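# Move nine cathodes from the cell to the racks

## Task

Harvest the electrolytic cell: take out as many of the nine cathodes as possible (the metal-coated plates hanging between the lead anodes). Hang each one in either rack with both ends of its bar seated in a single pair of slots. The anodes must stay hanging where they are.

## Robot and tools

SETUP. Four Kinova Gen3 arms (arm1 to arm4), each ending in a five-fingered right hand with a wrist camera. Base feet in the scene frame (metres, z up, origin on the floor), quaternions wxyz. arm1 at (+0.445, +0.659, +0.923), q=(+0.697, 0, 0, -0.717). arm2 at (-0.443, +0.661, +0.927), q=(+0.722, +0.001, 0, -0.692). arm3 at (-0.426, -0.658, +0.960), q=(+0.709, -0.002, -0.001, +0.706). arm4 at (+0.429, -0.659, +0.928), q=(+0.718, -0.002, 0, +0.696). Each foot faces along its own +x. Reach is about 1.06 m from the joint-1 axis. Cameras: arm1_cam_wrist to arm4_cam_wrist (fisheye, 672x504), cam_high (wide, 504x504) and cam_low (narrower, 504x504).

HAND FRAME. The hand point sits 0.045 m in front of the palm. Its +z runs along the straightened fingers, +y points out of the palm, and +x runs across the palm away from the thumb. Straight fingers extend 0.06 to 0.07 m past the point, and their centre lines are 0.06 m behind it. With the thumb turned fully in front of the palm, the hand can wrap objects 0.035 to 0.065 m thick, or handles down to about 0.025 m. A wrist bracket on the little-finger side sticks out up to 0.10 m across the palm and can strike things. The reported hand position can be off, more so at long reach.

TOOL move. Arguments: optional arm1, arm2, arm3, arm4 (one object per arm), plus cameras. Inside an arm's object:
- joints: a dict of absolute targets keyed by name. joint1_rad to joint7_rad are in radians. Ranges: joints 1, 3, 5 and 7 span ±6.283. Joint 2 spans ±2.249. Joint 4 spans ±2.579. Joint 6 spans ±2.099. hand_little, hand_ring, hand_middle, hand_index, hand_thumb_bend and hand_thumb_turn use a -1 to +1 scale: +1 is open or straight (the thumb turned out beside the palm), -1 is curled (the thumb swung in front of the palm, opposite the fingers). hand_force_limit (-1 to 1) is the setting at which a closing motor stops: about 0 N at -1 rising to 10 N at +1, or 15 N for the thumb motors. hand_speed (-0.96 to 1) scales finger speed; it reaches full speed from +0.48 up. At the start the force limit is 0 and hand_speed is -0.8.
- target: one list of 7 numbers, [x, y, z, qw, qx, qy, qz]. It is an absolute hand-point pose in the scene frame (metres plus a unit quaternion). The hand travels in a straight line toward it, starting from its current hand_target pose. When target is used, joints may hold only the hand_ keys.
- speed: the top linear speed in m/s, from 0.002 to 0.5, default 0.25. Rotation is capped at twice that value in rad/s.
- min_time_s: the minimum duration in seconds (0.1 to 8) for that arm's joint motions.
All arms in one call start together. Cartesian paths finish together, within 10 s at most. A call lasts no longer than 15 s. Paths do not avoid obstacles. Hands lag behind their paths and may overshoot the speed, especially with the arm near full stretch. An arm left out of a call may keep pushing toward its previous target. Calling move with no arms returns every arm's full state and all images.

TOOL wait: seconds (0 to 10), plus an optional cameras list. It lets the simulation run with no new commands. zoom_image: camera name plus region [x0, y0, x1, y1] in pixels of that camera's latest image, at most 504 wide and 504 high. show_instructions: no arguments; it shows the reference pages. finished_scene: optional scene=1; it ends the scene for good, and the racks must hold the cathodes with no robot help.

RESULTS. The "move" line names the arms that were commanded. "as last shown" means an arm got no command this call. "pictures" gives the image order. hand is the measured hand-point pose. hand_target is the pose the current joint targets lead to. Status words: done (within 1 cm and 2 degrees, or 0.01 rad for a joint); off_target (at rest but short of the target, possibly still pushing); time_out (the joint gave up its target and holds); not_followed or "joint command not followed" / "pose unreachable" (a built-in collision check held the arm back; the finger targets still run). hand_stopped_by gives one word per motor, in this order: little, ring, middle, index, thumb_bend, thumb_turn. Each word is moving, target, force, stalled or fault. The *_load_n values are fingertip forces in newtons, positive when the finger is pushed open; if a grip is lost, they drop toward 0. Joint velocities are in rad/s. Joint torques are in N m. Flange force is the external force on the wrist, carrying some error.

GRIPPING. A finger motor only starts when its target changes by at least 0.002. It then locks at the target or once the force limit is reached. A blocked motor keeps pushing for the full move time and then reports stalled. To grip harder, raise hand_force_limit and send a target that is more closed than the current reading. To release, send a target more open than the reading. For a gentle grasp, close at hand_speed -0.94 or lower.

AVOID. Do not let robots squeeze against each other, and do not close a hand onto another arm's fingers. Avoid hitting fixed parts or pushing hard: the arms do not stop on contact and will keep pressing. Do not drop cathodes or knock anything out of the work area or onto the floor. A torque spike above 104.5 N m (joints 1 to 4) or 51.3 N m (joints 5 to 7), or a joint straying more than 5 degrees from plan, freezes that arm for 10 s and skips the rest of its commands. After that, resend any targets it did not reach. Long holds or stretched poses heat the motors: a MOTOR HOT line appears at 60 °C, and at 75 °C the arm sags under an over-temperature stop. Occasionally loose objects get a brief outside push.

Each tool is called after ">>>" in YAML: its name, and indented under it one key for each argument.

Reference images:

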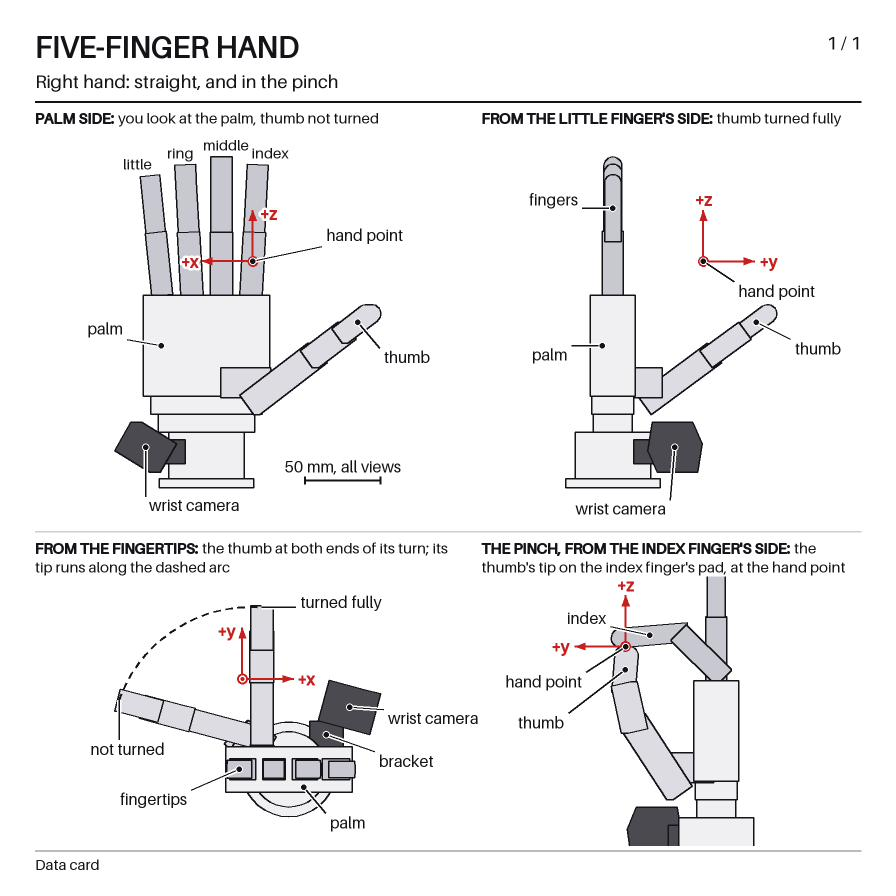

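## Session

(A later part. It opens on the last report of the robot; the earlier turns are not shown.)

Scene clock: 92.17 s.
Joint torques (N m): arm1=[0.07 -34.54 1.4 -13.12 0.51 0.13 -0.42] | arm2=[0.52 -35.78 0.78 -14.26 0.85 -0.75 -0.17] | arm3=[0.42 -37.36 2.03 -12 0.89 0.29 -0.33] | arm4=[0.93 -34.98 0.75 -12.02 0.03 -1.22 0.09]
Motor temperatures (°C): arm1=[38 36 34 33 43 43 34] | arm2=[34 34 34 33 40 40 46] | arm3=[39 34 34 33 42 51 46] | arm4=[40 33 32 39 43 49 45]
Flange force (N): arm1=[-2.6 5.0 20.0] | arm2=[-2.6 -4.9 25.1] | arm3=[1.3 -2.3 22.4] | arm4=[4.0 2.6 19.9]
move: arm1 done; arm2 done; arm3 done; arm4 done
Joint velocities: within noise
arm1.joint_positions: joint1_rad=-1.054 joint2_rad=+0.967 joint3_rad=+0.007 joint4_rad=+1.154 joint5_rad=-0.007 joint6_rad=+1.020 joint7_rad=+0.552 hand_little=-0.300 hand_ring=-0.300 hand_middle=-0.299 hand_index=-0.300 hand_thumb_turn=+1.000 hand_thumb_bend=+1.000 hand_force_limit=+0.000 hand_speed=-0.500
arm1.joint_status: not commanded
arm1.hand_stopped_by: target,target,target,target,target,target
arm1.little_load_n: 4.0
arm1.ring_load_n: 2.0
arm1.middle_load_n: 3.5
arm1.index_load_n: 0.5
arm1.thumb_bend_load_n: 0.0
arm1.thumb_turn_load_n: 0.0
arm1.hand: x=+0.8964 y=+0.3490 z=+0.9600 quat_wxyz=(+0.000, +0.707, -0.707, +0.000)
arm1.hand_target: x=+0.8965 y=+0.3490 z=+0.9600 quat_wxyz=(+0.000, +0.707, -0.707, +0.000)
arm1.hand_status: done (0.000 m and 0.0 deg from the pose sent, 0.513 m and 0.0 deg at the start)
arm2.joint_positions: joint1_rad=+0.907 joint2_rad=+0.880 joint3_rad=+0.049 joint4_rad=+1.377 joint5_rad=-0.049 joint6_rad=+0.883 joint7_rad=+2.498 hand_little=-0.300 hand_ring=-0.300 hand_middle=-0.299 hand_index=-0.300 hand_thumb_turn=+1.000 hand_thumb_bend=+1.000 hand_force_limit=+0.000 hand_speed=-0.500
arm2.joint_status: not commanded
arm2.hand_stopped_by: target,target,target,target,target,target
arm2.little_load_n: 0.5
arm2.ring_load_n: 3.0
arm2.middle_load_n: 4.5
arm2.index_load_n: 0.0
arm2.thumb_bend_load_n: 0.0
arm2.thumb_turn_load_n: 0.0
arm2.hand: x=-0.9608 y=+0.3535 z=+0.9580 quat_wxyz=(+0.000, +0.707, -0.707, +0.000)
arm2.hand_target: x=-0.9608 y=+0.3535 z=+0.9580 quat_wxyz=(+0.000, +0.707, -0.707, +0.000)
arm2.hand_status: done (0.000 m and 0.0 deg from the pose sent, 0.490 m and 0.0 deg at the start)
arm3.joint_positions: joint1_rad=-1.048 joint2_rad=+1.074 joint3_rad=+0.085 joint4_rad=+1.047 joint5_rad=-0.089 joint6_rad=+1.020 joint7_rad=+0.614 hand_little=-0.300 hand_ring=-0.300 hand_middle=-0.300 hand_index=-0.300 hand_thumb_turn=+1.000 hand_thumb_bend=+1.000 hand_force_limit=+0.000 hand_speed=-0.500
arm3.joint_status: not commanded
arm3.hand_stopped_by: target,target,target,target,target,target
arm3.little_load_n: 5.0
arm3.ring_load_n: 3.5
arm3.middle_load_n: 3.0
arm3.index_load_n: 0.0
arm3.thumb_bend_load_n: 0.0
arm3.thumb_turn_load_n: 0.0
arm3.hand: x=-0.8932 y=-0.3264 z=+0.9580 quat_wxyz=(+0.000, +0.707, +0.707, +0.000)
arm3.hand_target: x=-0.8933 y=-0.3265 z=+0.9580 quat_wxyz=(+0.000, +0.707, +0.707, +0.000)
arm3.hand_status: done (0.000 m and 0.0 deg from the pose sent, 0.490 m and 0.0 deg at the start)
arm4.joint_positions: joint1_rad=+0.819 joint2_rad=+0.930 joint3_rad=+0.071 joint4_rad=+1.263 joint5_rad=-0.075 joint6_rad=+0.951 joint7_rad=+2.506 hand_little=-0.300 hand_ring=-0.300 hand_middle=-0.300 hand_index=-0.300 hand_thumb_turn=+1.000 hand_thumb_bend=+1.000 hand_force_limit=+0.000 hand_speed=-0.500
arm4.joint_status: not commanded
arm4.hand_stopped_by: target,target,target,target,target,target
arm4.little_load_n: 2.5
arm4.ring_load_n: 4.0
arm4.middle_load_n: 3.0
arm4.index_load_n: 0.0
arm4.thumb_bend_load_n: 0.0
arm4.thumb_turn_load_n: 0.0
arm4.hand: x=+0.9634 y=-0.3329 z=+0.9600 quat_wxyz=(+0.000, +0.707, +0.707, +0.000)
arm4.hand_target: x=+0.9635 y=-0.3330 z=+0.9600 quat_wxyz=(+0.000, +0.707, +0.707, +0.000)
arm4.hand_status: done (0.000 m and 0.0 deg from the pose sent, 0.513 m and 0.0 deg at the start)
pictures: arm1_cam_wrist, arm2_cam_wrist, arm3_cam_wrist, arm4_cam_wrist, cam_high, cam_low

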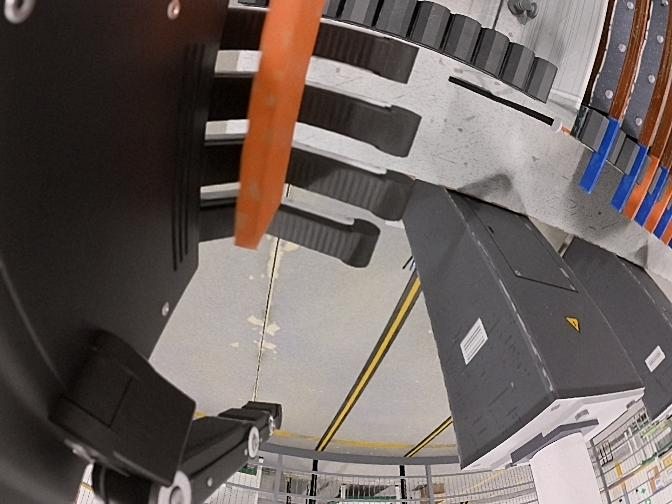

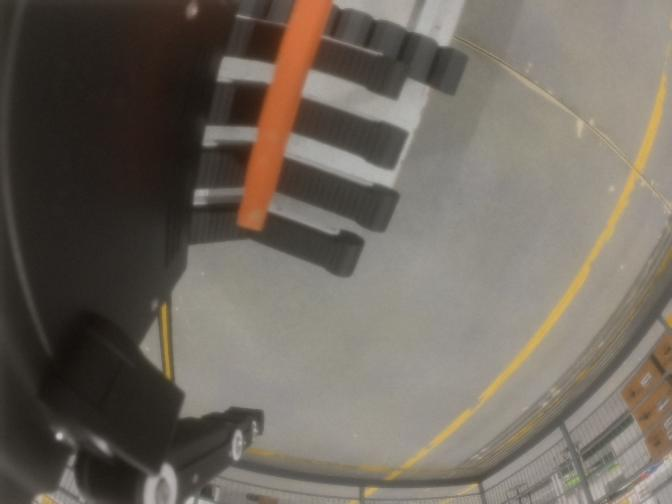

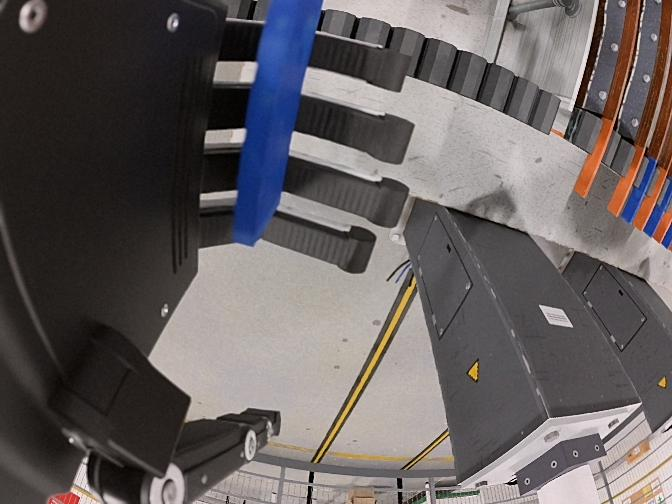

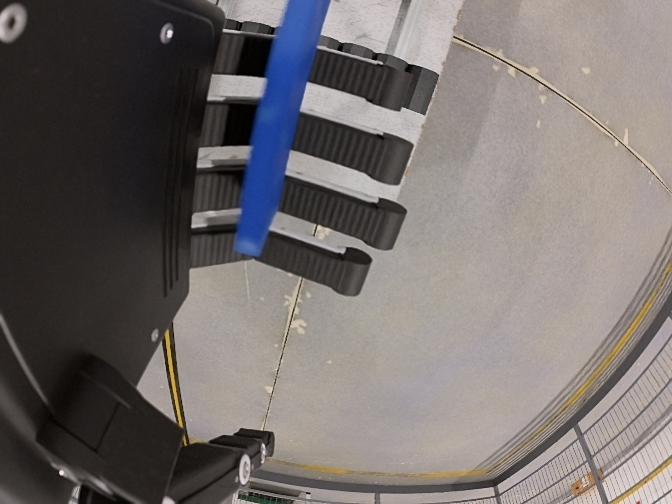

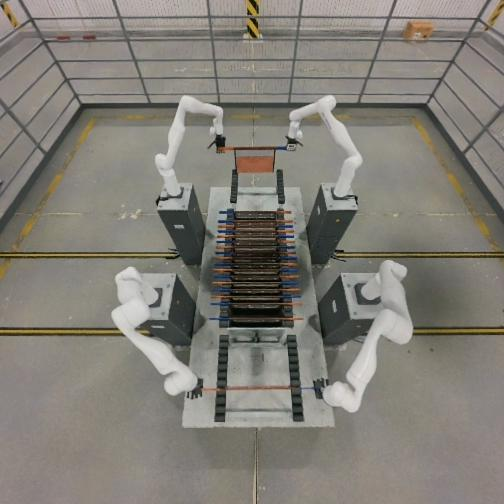

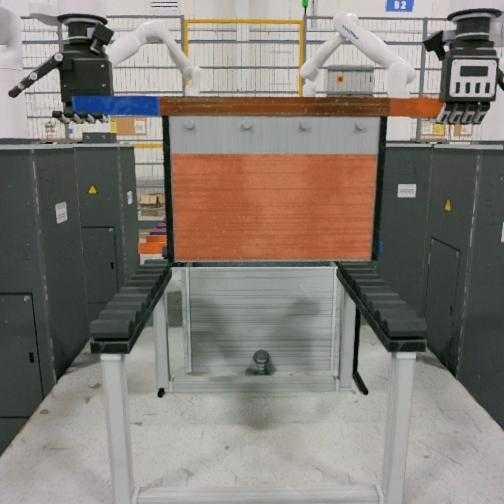

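>>> move:
  arm1: {"target": [0.9000, 0.324, 0.915, 0, 0.7071, -0.7071, 0], "speed": 0.1}
  arm2: {"target": [-0.9750, 0.3535, 0.913, 0, 0.7071, -0.7071, 0], "speed": 0.1}
  arm3: {"target": [-0.9075, -0.3265, 0.913, 0, 0.7071, 0.7071, 0], "speed": 0.1}
  arm4: {"target": [0.9670, -0.358, 0.915, 0, 0.7071, 0.7071, 0], "speed": 0.1}
  cameras: ["all"]

>>> zoom_image:
  camera: "cam_low"
  region: [80, 200, 260, 350]

>>> zoom_image:
  camera: "cam_low"
  region: [260, 200, 440, 350]

>>> zoom_image:
  camera: "cam_high"
  region: [210, 120, 300, 210]

>>> zoom_image:
  camera: "cam_high"
  region: [190, 350, 330, 420]

>>> zoom_image:
  camera: "arm1_cam_wrist"
  region: [220, 0, 560, 180]

>>> zoom_image:
  camera: "arm4_cam_wrist"
  region: [220, 0, 560, 180]

>>> zoom_image:
  camera: "arm2_cam_wrist"
  region: [220, 0, 560, 180]

>>> zoom_image:
  camera: "arm3_cam_wrist"
  region: [220, 0, 560, 180]

Scene clock: 106.37 s.
Joint torques (N m): arm1=[-0.38 -34.54 0.76 -11.3 0.26 1.02 -0.34] | arm2=[0.94 -36.62 1.31 -12.6 0.98 -0.29 -0.37] | arm3=[0.05 -37.61 1.2 -11.67 0.57 0.97 -0.26] | arm4=[1.28 -34.28 1.23 -10.32 0.07 -0.53 -0.04]
Motor temperatures (°C): arm1=[38 37 34 33 43 43 34] | arm2=[34 35 34 33 40 40 46] | arm3=[39 35 34 33 42 51 46] | arm4=[40 34 32 39 43 49 45]
Flange force (N): arm1=[-0.7 3.1 18.9] | arm2=[-0.5 -2.8 25.1] | arm3=[-0.2 0.7 22.5] | arm4=[4.2 2.5 20.8]
move: arm1 done; arm2 done; arm3 done; arm4 done
Joint velocities: within noise
arm1.joint_positions: joint1_rad=-1.022 joint2_rad=+1.069 joint3_rad=+0.005 joint4_rad=+1.085 joint5_rad=-0.006 joint6_rad=+0.988 joint7_rad=+0.582 hand_little=-0.300 hand_ring=-0.300 hand_middle=-0.299 hand_index=-0.300 hand_thumb_turn=+1.000 hand_thumb_bend=+1.000 hand_force_limit=+0.000 hand_speed=-0.500
arm1.joint_status: not commanded
arm1.hand_stopped_by: target,target,target,target,target,target
arm1.little_load_n: 2.0
arm1.ring_load_n: 3.0
arm1.middle_load_n: 5.0
arm1.index_load_n: 0.5
arm1.thumb_bend_load_n: 0.0
arm1.thumb_turn_load_n: 0.0
arm1.hand: x=+0.9001 y=+0.3240 z=+0.9150 quat_wxyz=(+0.000, +0.707, -0.707, +0.000)
arm1.hand_target: x=+0.9000 y=+0.3240 z=+0.9150 quat_wxyz=(+0.000, +0.707, -0.707, +0.000)
arm1.hand_status: done (0.000 m and 0.0 deg from the pose sent, 0.052 m and 0.0 deg at the start)
arm2.joint_positions: joint1_rad=+0.926 joint2_rad=+0.973 joint3_rad=+0.045 joint4_rad=+1.342 joint5_rad=-0.050 joint6_rad=+0.825 joint7_rad=+2.513 hand_little=-0.300 hand_ring=-0.300 hand_middle=-0.299 hand_index=-0.300 hand_thumb_turn=+1.000 hand_thumb_bend=+1.000 hand_force_limit=+0.000 hand_speed=-0.500
arm2.joint_status: not commanded
arm2.hand_stopped_by: target,target,target,target,target,target
arm2.little_load_n: 1.0
arm2.ring_load_n: 3.0
arm2.middle_load_n: 4.0
arm2.index_load_n: 0.0
arm2.thumb_bend_load_n: 0.0
arm2.thumb_turn_load_n: 0.0
arm2.hand: x=-0.9750 y=+0.3535 z=+0.9129 quat_wxyz=(+0.000, +0.707, -0.707, +0.000)
arm2.hand_target: x=-0.9750 y=+0.3535 z=+0.9130 quat_wxyz=(+0.000, +0.707, -0.707, +0.000)
arm2.hand_status: done (0.000 m and 0.0 deg from the pose sent, 0.047 m and 0.0 deg at the start)
arm3.joint_positions: joint1_rad=-1.057 joint2_rad=+1.170 joint3_rad=+0.083 joint4_rad=+0.984 joint5_rad=-0.092 joint6_rad=+0.987 joint7_rad=+0.601 hand_little=-0.300 hand_ring=-0.300 hand_middle=-0.300 hand_index=-0.300 hand_thumb_turn=+1.000 hand_thumb_bend=+1.000 hand_force_limit=+0.000 hand_speed=-0.500
arm3.joint_status: not commanded
arm3.hand_stopped_by: target,target,target,target,target,target
arm3.little_load_n: 3.5
arm3.ring_load_n: 4.5
arm3.middle_load_n: 4.0
arm3.index_load_n: 0.5
arm3.thumb_bend_load_n: 0.0
arm3.thumb_turn_load_n: 0.0
arm3.hand: x=-0.9075 y=-0.3266 z=+0.9129 quat_wxyz=(+0.000, +0.707, +0.707, +0.000)
arm3.hand_target: x=-0.9075 y=-0.3265 z=+0.9130 quat_wxyz=(+0.000, +0.707, +0.707, +0.000)
arm3.hand_status: done (0.000 m and 0.0 deg from the pose sent, 0.047 m and 0.0 deg at the start)
arm4.joint_positions: joint1_rad=+0.859 joint2_rad=+0.977 joint3_rad=+0.062 joint4_rad=+1.334 joint5_rad=-0.075 joint6_rad=+0.833 joint7_rad=+2.545 hand_little=-0.300 hand_ring=-0.300 hand_middle=-0.300 hand_index=-0.300 hand_thumb_turn=+1.000 hand_thumb_bend=+1.000 hand_force_limit=+0.000 hand_speed=-0.500
arm4.joint_status: not commanded
arm4.hand_stopped_by: target,target,target,target,target,target
arm4.little_load_n: 3.5
arm4.ring_load_n: 3.5
arm4.middle_load_n: 2.5
arm4.index_load_n: 0.0
arm4.thumb_bend_load_n: 0.0
arm4.thumb_turn_load_n: 0.0
arm4.hand: x=+0.9670 y=-0.3580 z=+0.9150 quat_wxyz=(+0.000, +0.707, +0.707, +0.000)
arm4.hand_target: x=+0.9670 y=-0.3580 z=+0.9150 quat_wxyz=(+0.000, +0.707, +0.707, +0.000)
arm4.hand_status: done (0.000 m and 0.0 deg from the pose sent, 0.052 m and 0.0 deg at the start)
pictures: arm1_cam_wrist, arm2_cam_wrist, arm3_cam_wrist, arm4_cam_wrist, cam_high, cam_low

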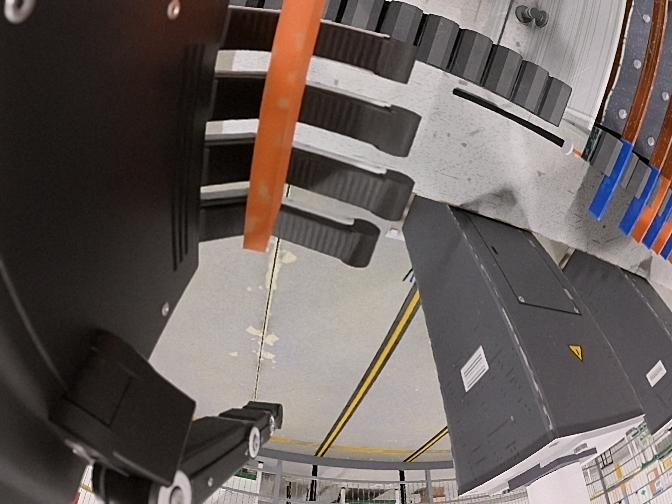

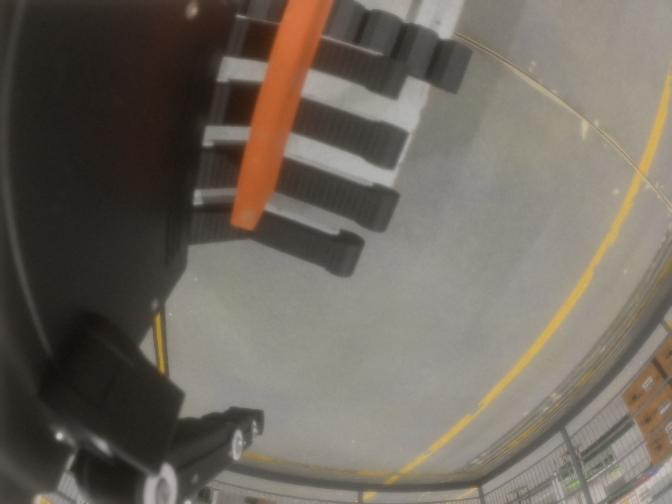

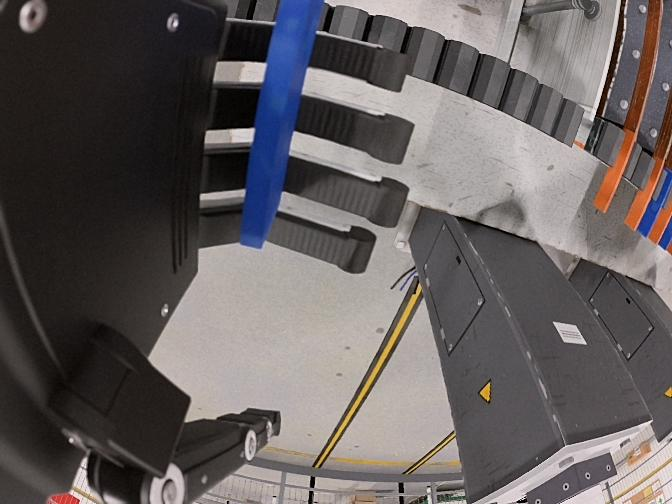

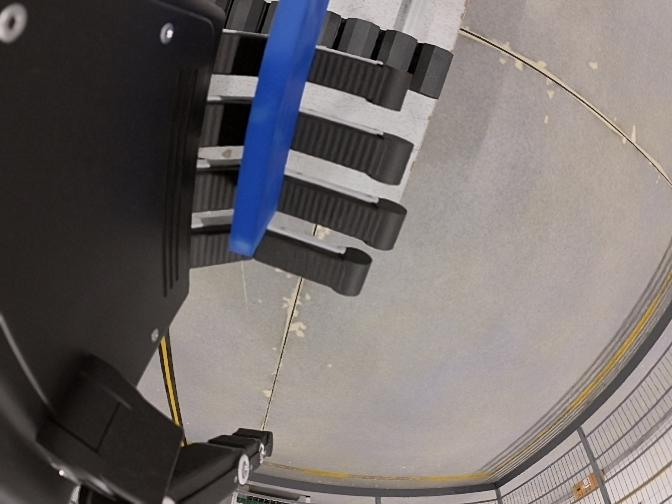

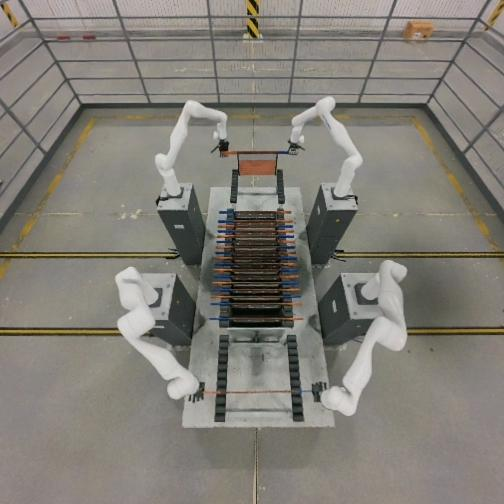

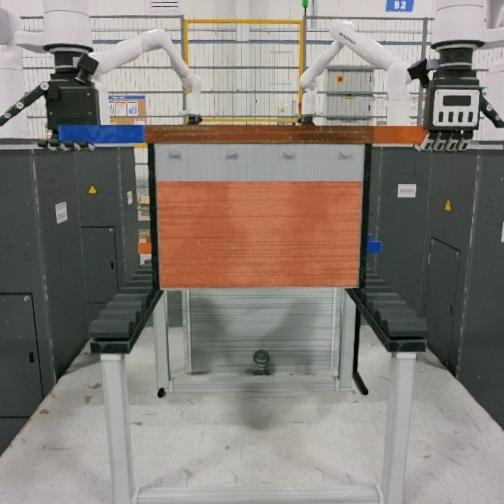

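Scaled by 2.800 from the camera's image (finer frame: 720x720).

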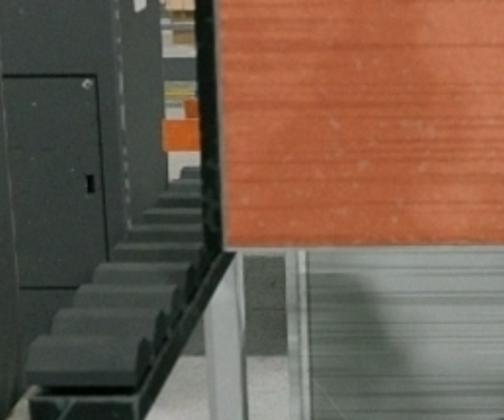

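Scaled by 2.800 from the camera's image (finer frame: 720x720).

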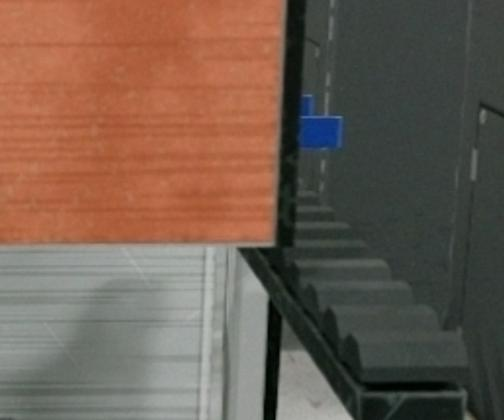

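Scaled by 5.600 from the camera's image (finer frame: 720x720).

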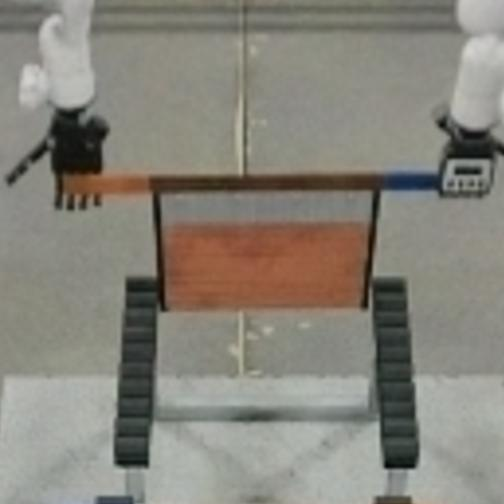

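Scaled by 3.600 from the camera's image (finer frame: 720x720).

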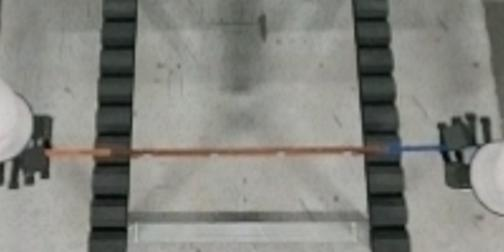

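Scaled by 1.482 from the camera's image (finer frame: 960x720).

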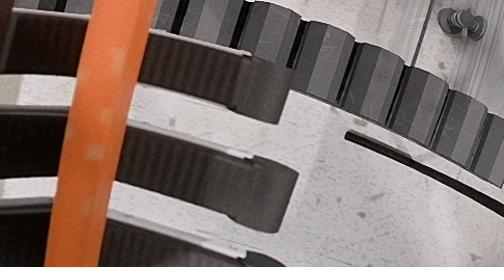

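Scaled by 1.482 from the camera's image (finer frame: 960x720).

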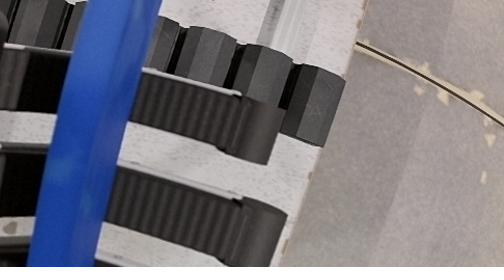

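Scaled by 1.482 from the camera's image (finer frame: 960x720).

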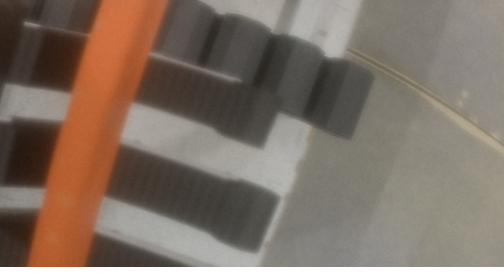

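Scaled by 1.482 from the camera's image (finer frame: 960x720).

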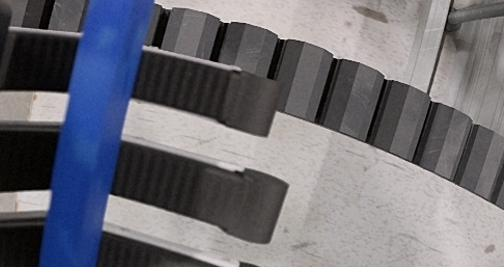

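>>> move:
  arm1: {"target": [0.9000, 0.322, 0.690, 0, 0.7071, -0.7071, 0], "speed": 0.2}
  arm2: {"target": [-0.9530, 0.3535, 0.688, 0, 0.7071, -0.7071, 0], "speed": 0.2}
  arm3: {"target": [-0.8855, -0.3265, 0.688, 0, 0.7071, 0.7071, 0], "speed": 0.2}
  arm4: {"target": [0.9670, -0.360, 0.690, 0, 0.7071, 0.7071, 0], "speed": 0.2}
  cameras: ["all"]

>>> zoom_image:
  camera: "cam_low"
  region: [40, 200, 260, 380]

>>> zoom_image:
  camera: "cam_low"
  region: [260, 200, 480, 380]

>>> zoom_image:
  camera: "cam_high"
  region: [210, 120, 300, 210]

>>> zoom_image:
  camera: "cam_high"
  region: [190, 350, 330, 420]

>>> zoom_image:
  camera: "arm1_cam_wrist"
  region: [200, 0, 540, 240]

>>> zoom_image:
  camera: "arm4_cam_wrist"
  region: [200, 0, 540, 240]

>>> zoom_image:
  camera: "arm2_cam_wrist"
  region: [200, 0, 540, 240]

>>> zoom_image:
  camera: "arm3_cam_wrist"
  region: [200, 0, 540, 240]

Scene clock: 111.97 s.
Joint torques (N m): arm1=[-0.57 -35.21 0.67 -8.88 0.15 1.03 -0.33] | arm2=[1.51 -36.66 1.75 -8.25 0.86 -0.11 -0.41] | arm3=[-0.56 -36.83 0.67 -8.27 0.32 1.17 -0.29] | arm4=[1.52 -35.32 1.35 -7.18 -0.02 -0.56 -0.07]
Motor temperatures (°C): arm1=[38 37 34 33 43 43 34] | arm2=[34 36 34 33 40 40 46] | arm3=[39 36 34 33 42 51 46] | arm4=[40 35 32 39 43 49 45]
Flange force (N): arm1=[-0.5 3.1 17.3] | arm2=[0.1 -4.1 23.5] | arm3=[3.0 -2.2 23.2] | arm4=[4.5 2.2 22.2]
move: arm1 done; arm2 done; arm3 done; arm4 done
Joint velocities: within noise
arm1.joint_positions: joint1_rad=-1.018 joint2_rad=+1.486 joint3_rad=+0.001 joint4_rad=+0.910 joint5_rad=-0.003 joint6_rad=+0.745 joint7_rad=+0.582 hand_little=-0.300 hand_ring=-0.300 hand_middle=-0.299 hand_index=-0.300 hand_thumb_turn=+1.000 hand_thumb_bend=+1.000 hand_force_limit=+0.000 hand_speed=-0.500
arm1.joint_status: not commanded
arm1.hand_stopped_by: target,target,target,target,target,target
arm1.little_load_n: 2.0
arm1.ring_load_n: 3.0
arm1.middle_load_n: 5.0
arm1.index_load_n: 0.0
arm1.thumb_bend_load_n: 0.0
arm1.thumb_turn_load_n: 0.0
arm1.hand: x=+0.9001 y=+0.3220 z=+0.6900 quat_wxyz=(+0.000, +0.707, -0.707, +0.000)
arm1.hand_target: x=+0.9000 y=+0.3220 z=+0.6900 quat_wxyz=(+0.000, +0.707, -0.707, +0.000)
arm1.hand_status: done (0.000 m and 0.0 deg from the pose sent, 0.225 m and 0.0 deg at the start)
arm2.joint_positions: joint1_rad=+0.910 joint2_rad=+1.388 joint3_rad=+0.028 joint4_rad=+1.263 joint5_rad=-0.057 joint6_rad=+0.488 joint7_rad=+2.494 hand_little=-0.300 hand_ring=-0.300 hand_middle=-0.299 hand_index=-0.300 hand_thumb_turn=+1.000 hand_thumb_bend=+1.000 hand_force_limit=+0.000 hand_speed=-0.500
arm2.joint_status: not commanded
arm2.hand_stopped_by: target,target,target,target,target,target
arm2.little_load_n: 1.5
arm2.ring_load_n: 3.0
arm2.middle_load_n: 4.0
arm2.index_load_n: 0.0
arm2.thumb_bend_load_n: 0.0
arm2.thumb_turn_load_n: 0.0
arm2.hand: x=-0.9530 y=+0.3534 z=+0.6880 quat_wxyz=(+0.000, +0.707, -0.707, +0.000)
arm2.hand_target: x=-0.9530 y=+0.3535 z=+0.6880 quat_wxyz=(+0.000, +0.707, -0.707, +0.000)
arm2.hand_status: done (0.000 m and 0.0 deg from the pose sent, 0.226 m and 0.0 deg at the start)
arm3.joint_positions: joint1_rad=-1.030 joint2_rad=+1.573 joint3_rad=+0.066 joint4_rad=+0.831 joint5_rad=-0.100 joint6_rad=+0.736 joint7_rad=+0.619 hand_little=-0.300 hand_ring=-0.300 hand_middle=-0.300 hand_index=-0.300 hand_thumb_turn=+1.000 hand_thumb_bend=+1.000 hand_force_limit=+0.000 hand_speed=-0.500
arm3.joint_status: not commanded
arm3.hand_stopped_by: target,target,target,target,target,target
arm3.little_load_n: 4.0
arm3.ring_load_n: 4.0
arm3.middle_load_n: 3.5
arm3.index_load_n: 0.0
arm3.thumb_bend_load_n: -0.5
arm3.thumb_turn_load_n: 0.0
arm3.hand: x=-0.8855 y=-0.3265 z=+0.6880 quat_wxyz=(+0.000, +0.707, +0.707, +0.000)
arm3.hand_target: x=-0.8855 y=-0.3265 z=+0.6880 quat_wxyz=(+0.000, +0.707, +0.707, +0.000)
arm3.hand_status: done (0.000 m and 0.0 deg from the pose sent, 0.226 m and 0.0 deg at the start)
arm4.joint_positions: joint1_rad=+0.873 joint2_rad=+1.411 joint3_rad=+0.041 joint4_rad=+1.181 joint5_rad=-0.083 joint6_rad=+0.551 joint7_rad=+2.552 hand_little=-0.300 hand_ring=-0.300 hand_middle=-0.300 hand_index=-0.300 hand_thumb_turn=+1.000 hand_thumb_bend=+1.000 hand_force_limit=+0.000 hand_speed=-0.500
arm4.joint_status: not commanded
arm4.hand_stopped_by: target,target,target,target,target,target
arm4.little_load_n: 4.0
arm4.ring_load_n: 3.5
arm4.middle_load_n: 2.0
arm4.index_load_n: 0.0
arm4.thumb_bend_load_n: 0.0
arm4.thumb_turn_load_n: 0.0
arm4.hand: x=+0.9670 y=-0.3600 z=+0.6900 quat_wxyz=(+0.000, +0.707, +0.707, +0.000)
arm4.hand_target: x=+0.9670 y=-0.3600 z=+0.6900 quat_wxyz=(+0.000, +0.707, +0.707, +0.000)
arm4.hand_status: done (0.000 m and 0.0 deg from the pose sent, 0.225 m and 0.0 deg at the start)
pictures: arm1_cam_wrist, arm2_cam_wrist, arm3_cam_wrist, arm4_cam_wrist, cam_high, cam_low

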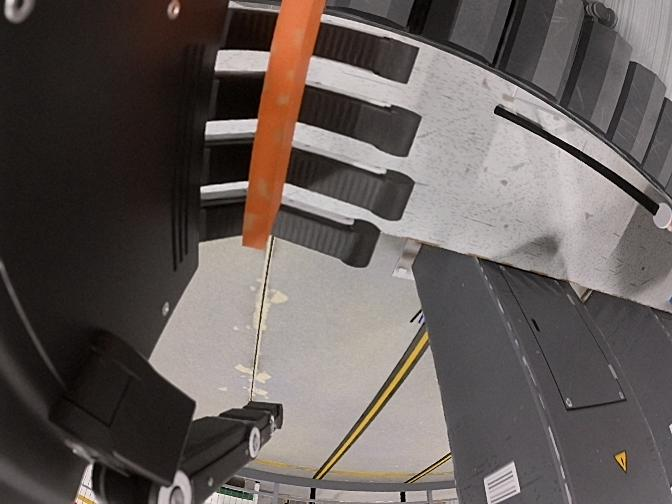

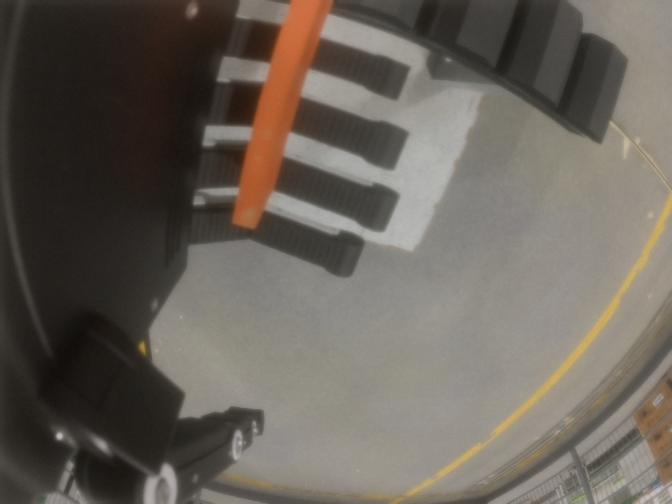

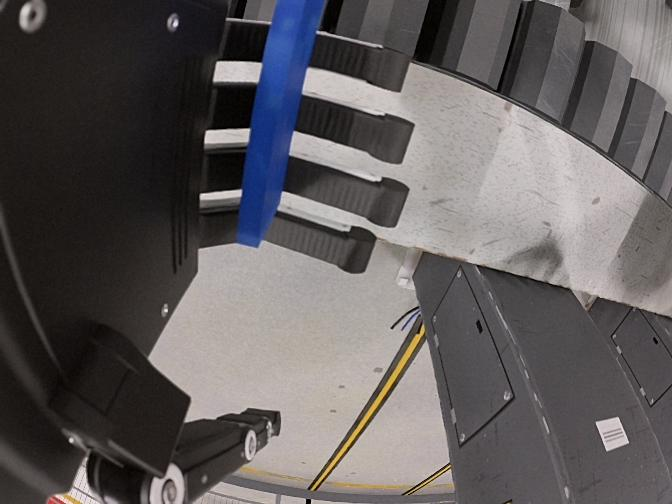

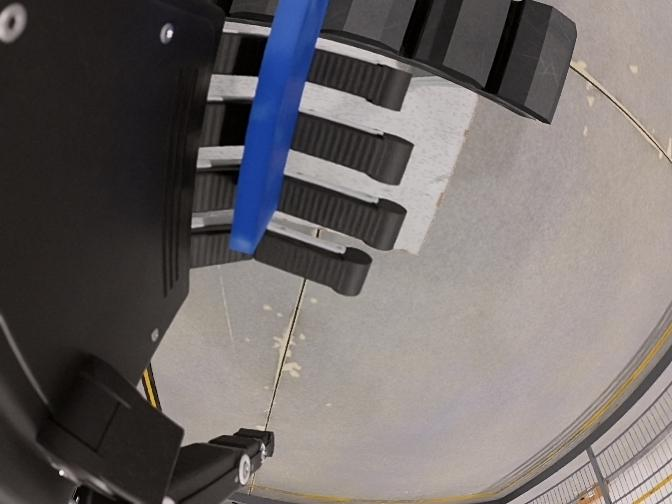

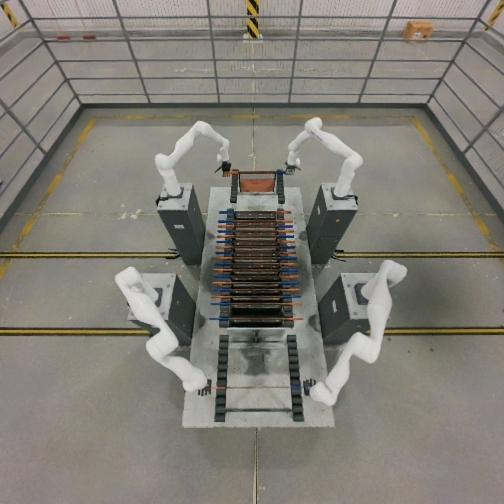

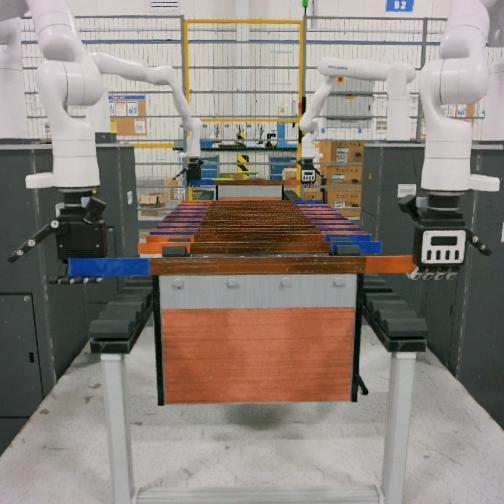

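Scaled by 2.291 from the camera's image (finer frame: 720x720).

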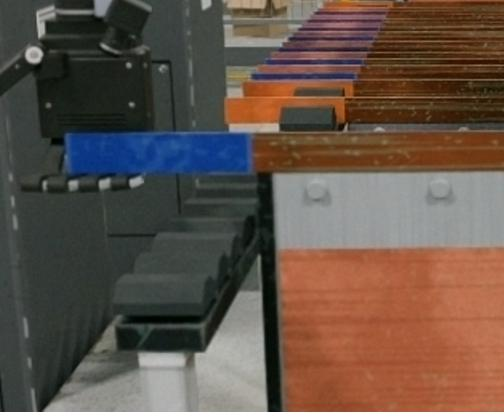

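Scaled by 2.291 from the camera's image (finer frame: 720x720).

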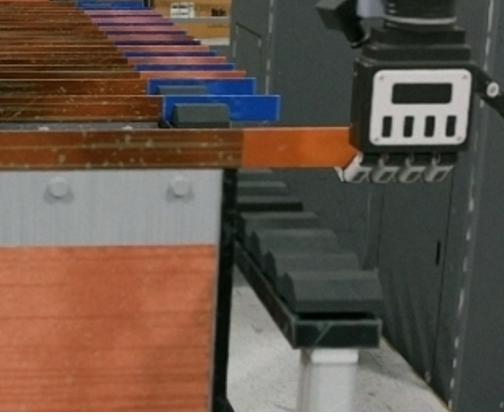

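Scaled by 5.600 from the camera's image (finer frame: 720x720).

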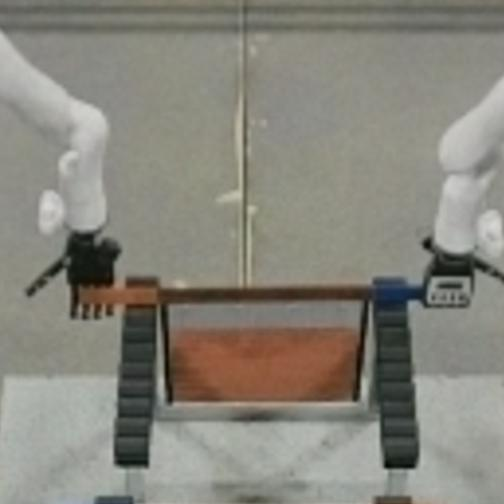

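Scaled by 3.600 from the camera's image (finer frame: 720x720).

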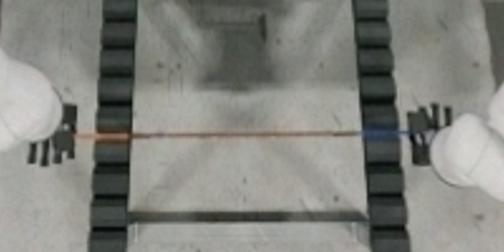

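Scaled by 1.482 from the camera's image (finer frame: 960x720).

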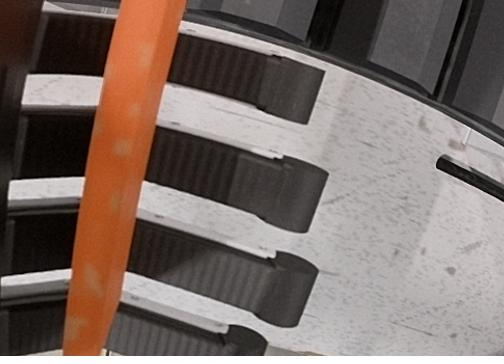

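Scaled by 1.482 from the camera's image (finer frame: 960x720).

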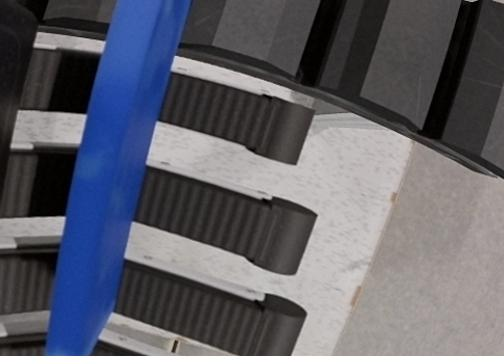

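Scaled by 1.482 from the camera's image (finer frame: 960x720).

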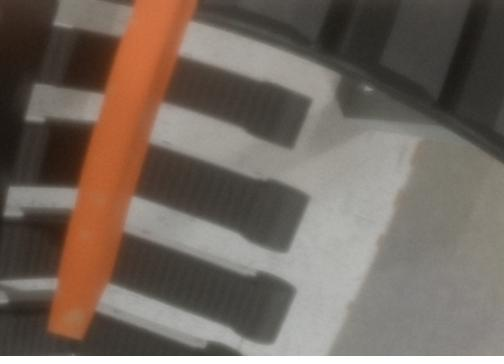

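Scaled by 1.482 from the camera's image (finer frame: 960x720).

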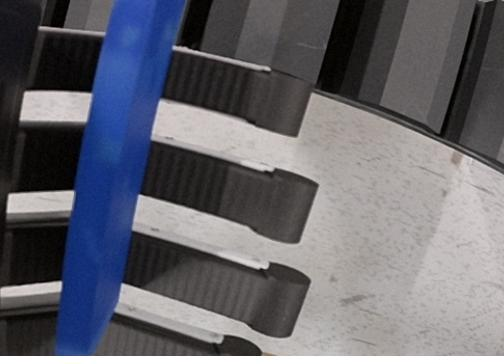

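>>> zoom_image:
  camera: "arm1_cam_wrist"
  region: [320, 0, 660, 130]

>>> zoom_image:
  camera: "arm4_cam_wrist"
  region: [300, 0, 600, 130]

>>> zoom_image:
  camera: "arm2_cam_wrist"
  region: [320, 0, 660, 150]

>>> zoom_image:
  camera: "arm3_cam_wrist"
  region: [300, 0, 640, 150]

>>> zoom_image:
  camera: "cam_high"
  region: [190, 370, 250, 410]

>>> zoom_image:
  camera: "cam_high"
  region: [270, 370, 330, 410]

>>> zoom_image:
  camera: "cam_high"
  region: [215, 160, 255, 210]

>>> zoom_image:
  camera: "cam_high"
  region: [260, 160, 300, 210]

Scaled by 1.482 from the camera's image (finer frame: 960x720).

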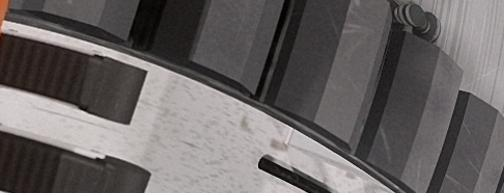

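Scaled by 1.680 from the camera's image (finer frame: 960x720).

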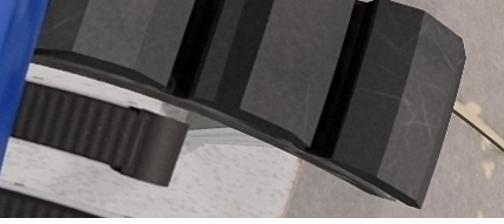

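Scaled by 1.482 from the camera's image (finer frame: 960x720).

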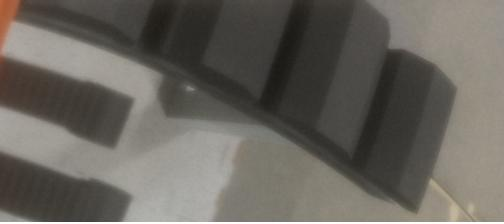

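Scaled by 1.482 from the camera's image (finer frame: 960x720).

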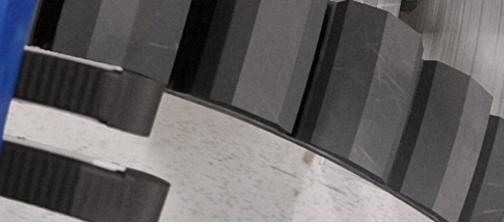

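Scaled by 8.400 from the camera's image (finer frame: 720x720).

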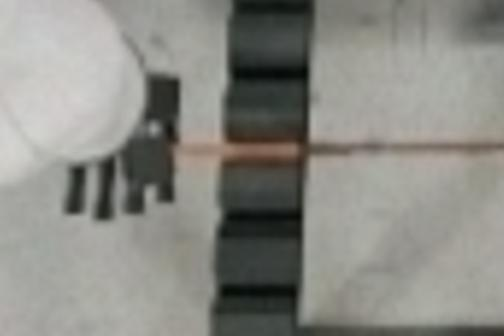

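Scaled by 8.400 from the camera's image (finer frame: 720x720).

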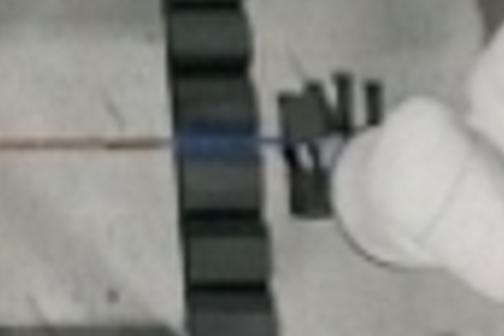

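Scaled by 10.080 from the camera's image (finer frame: 720x720).

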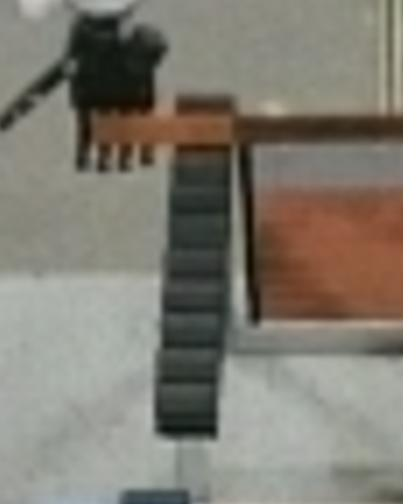

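Scaled by 10.080 from the camera's image (finer frame: 720x720).

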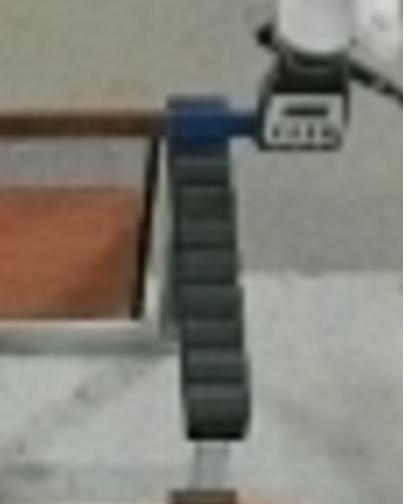

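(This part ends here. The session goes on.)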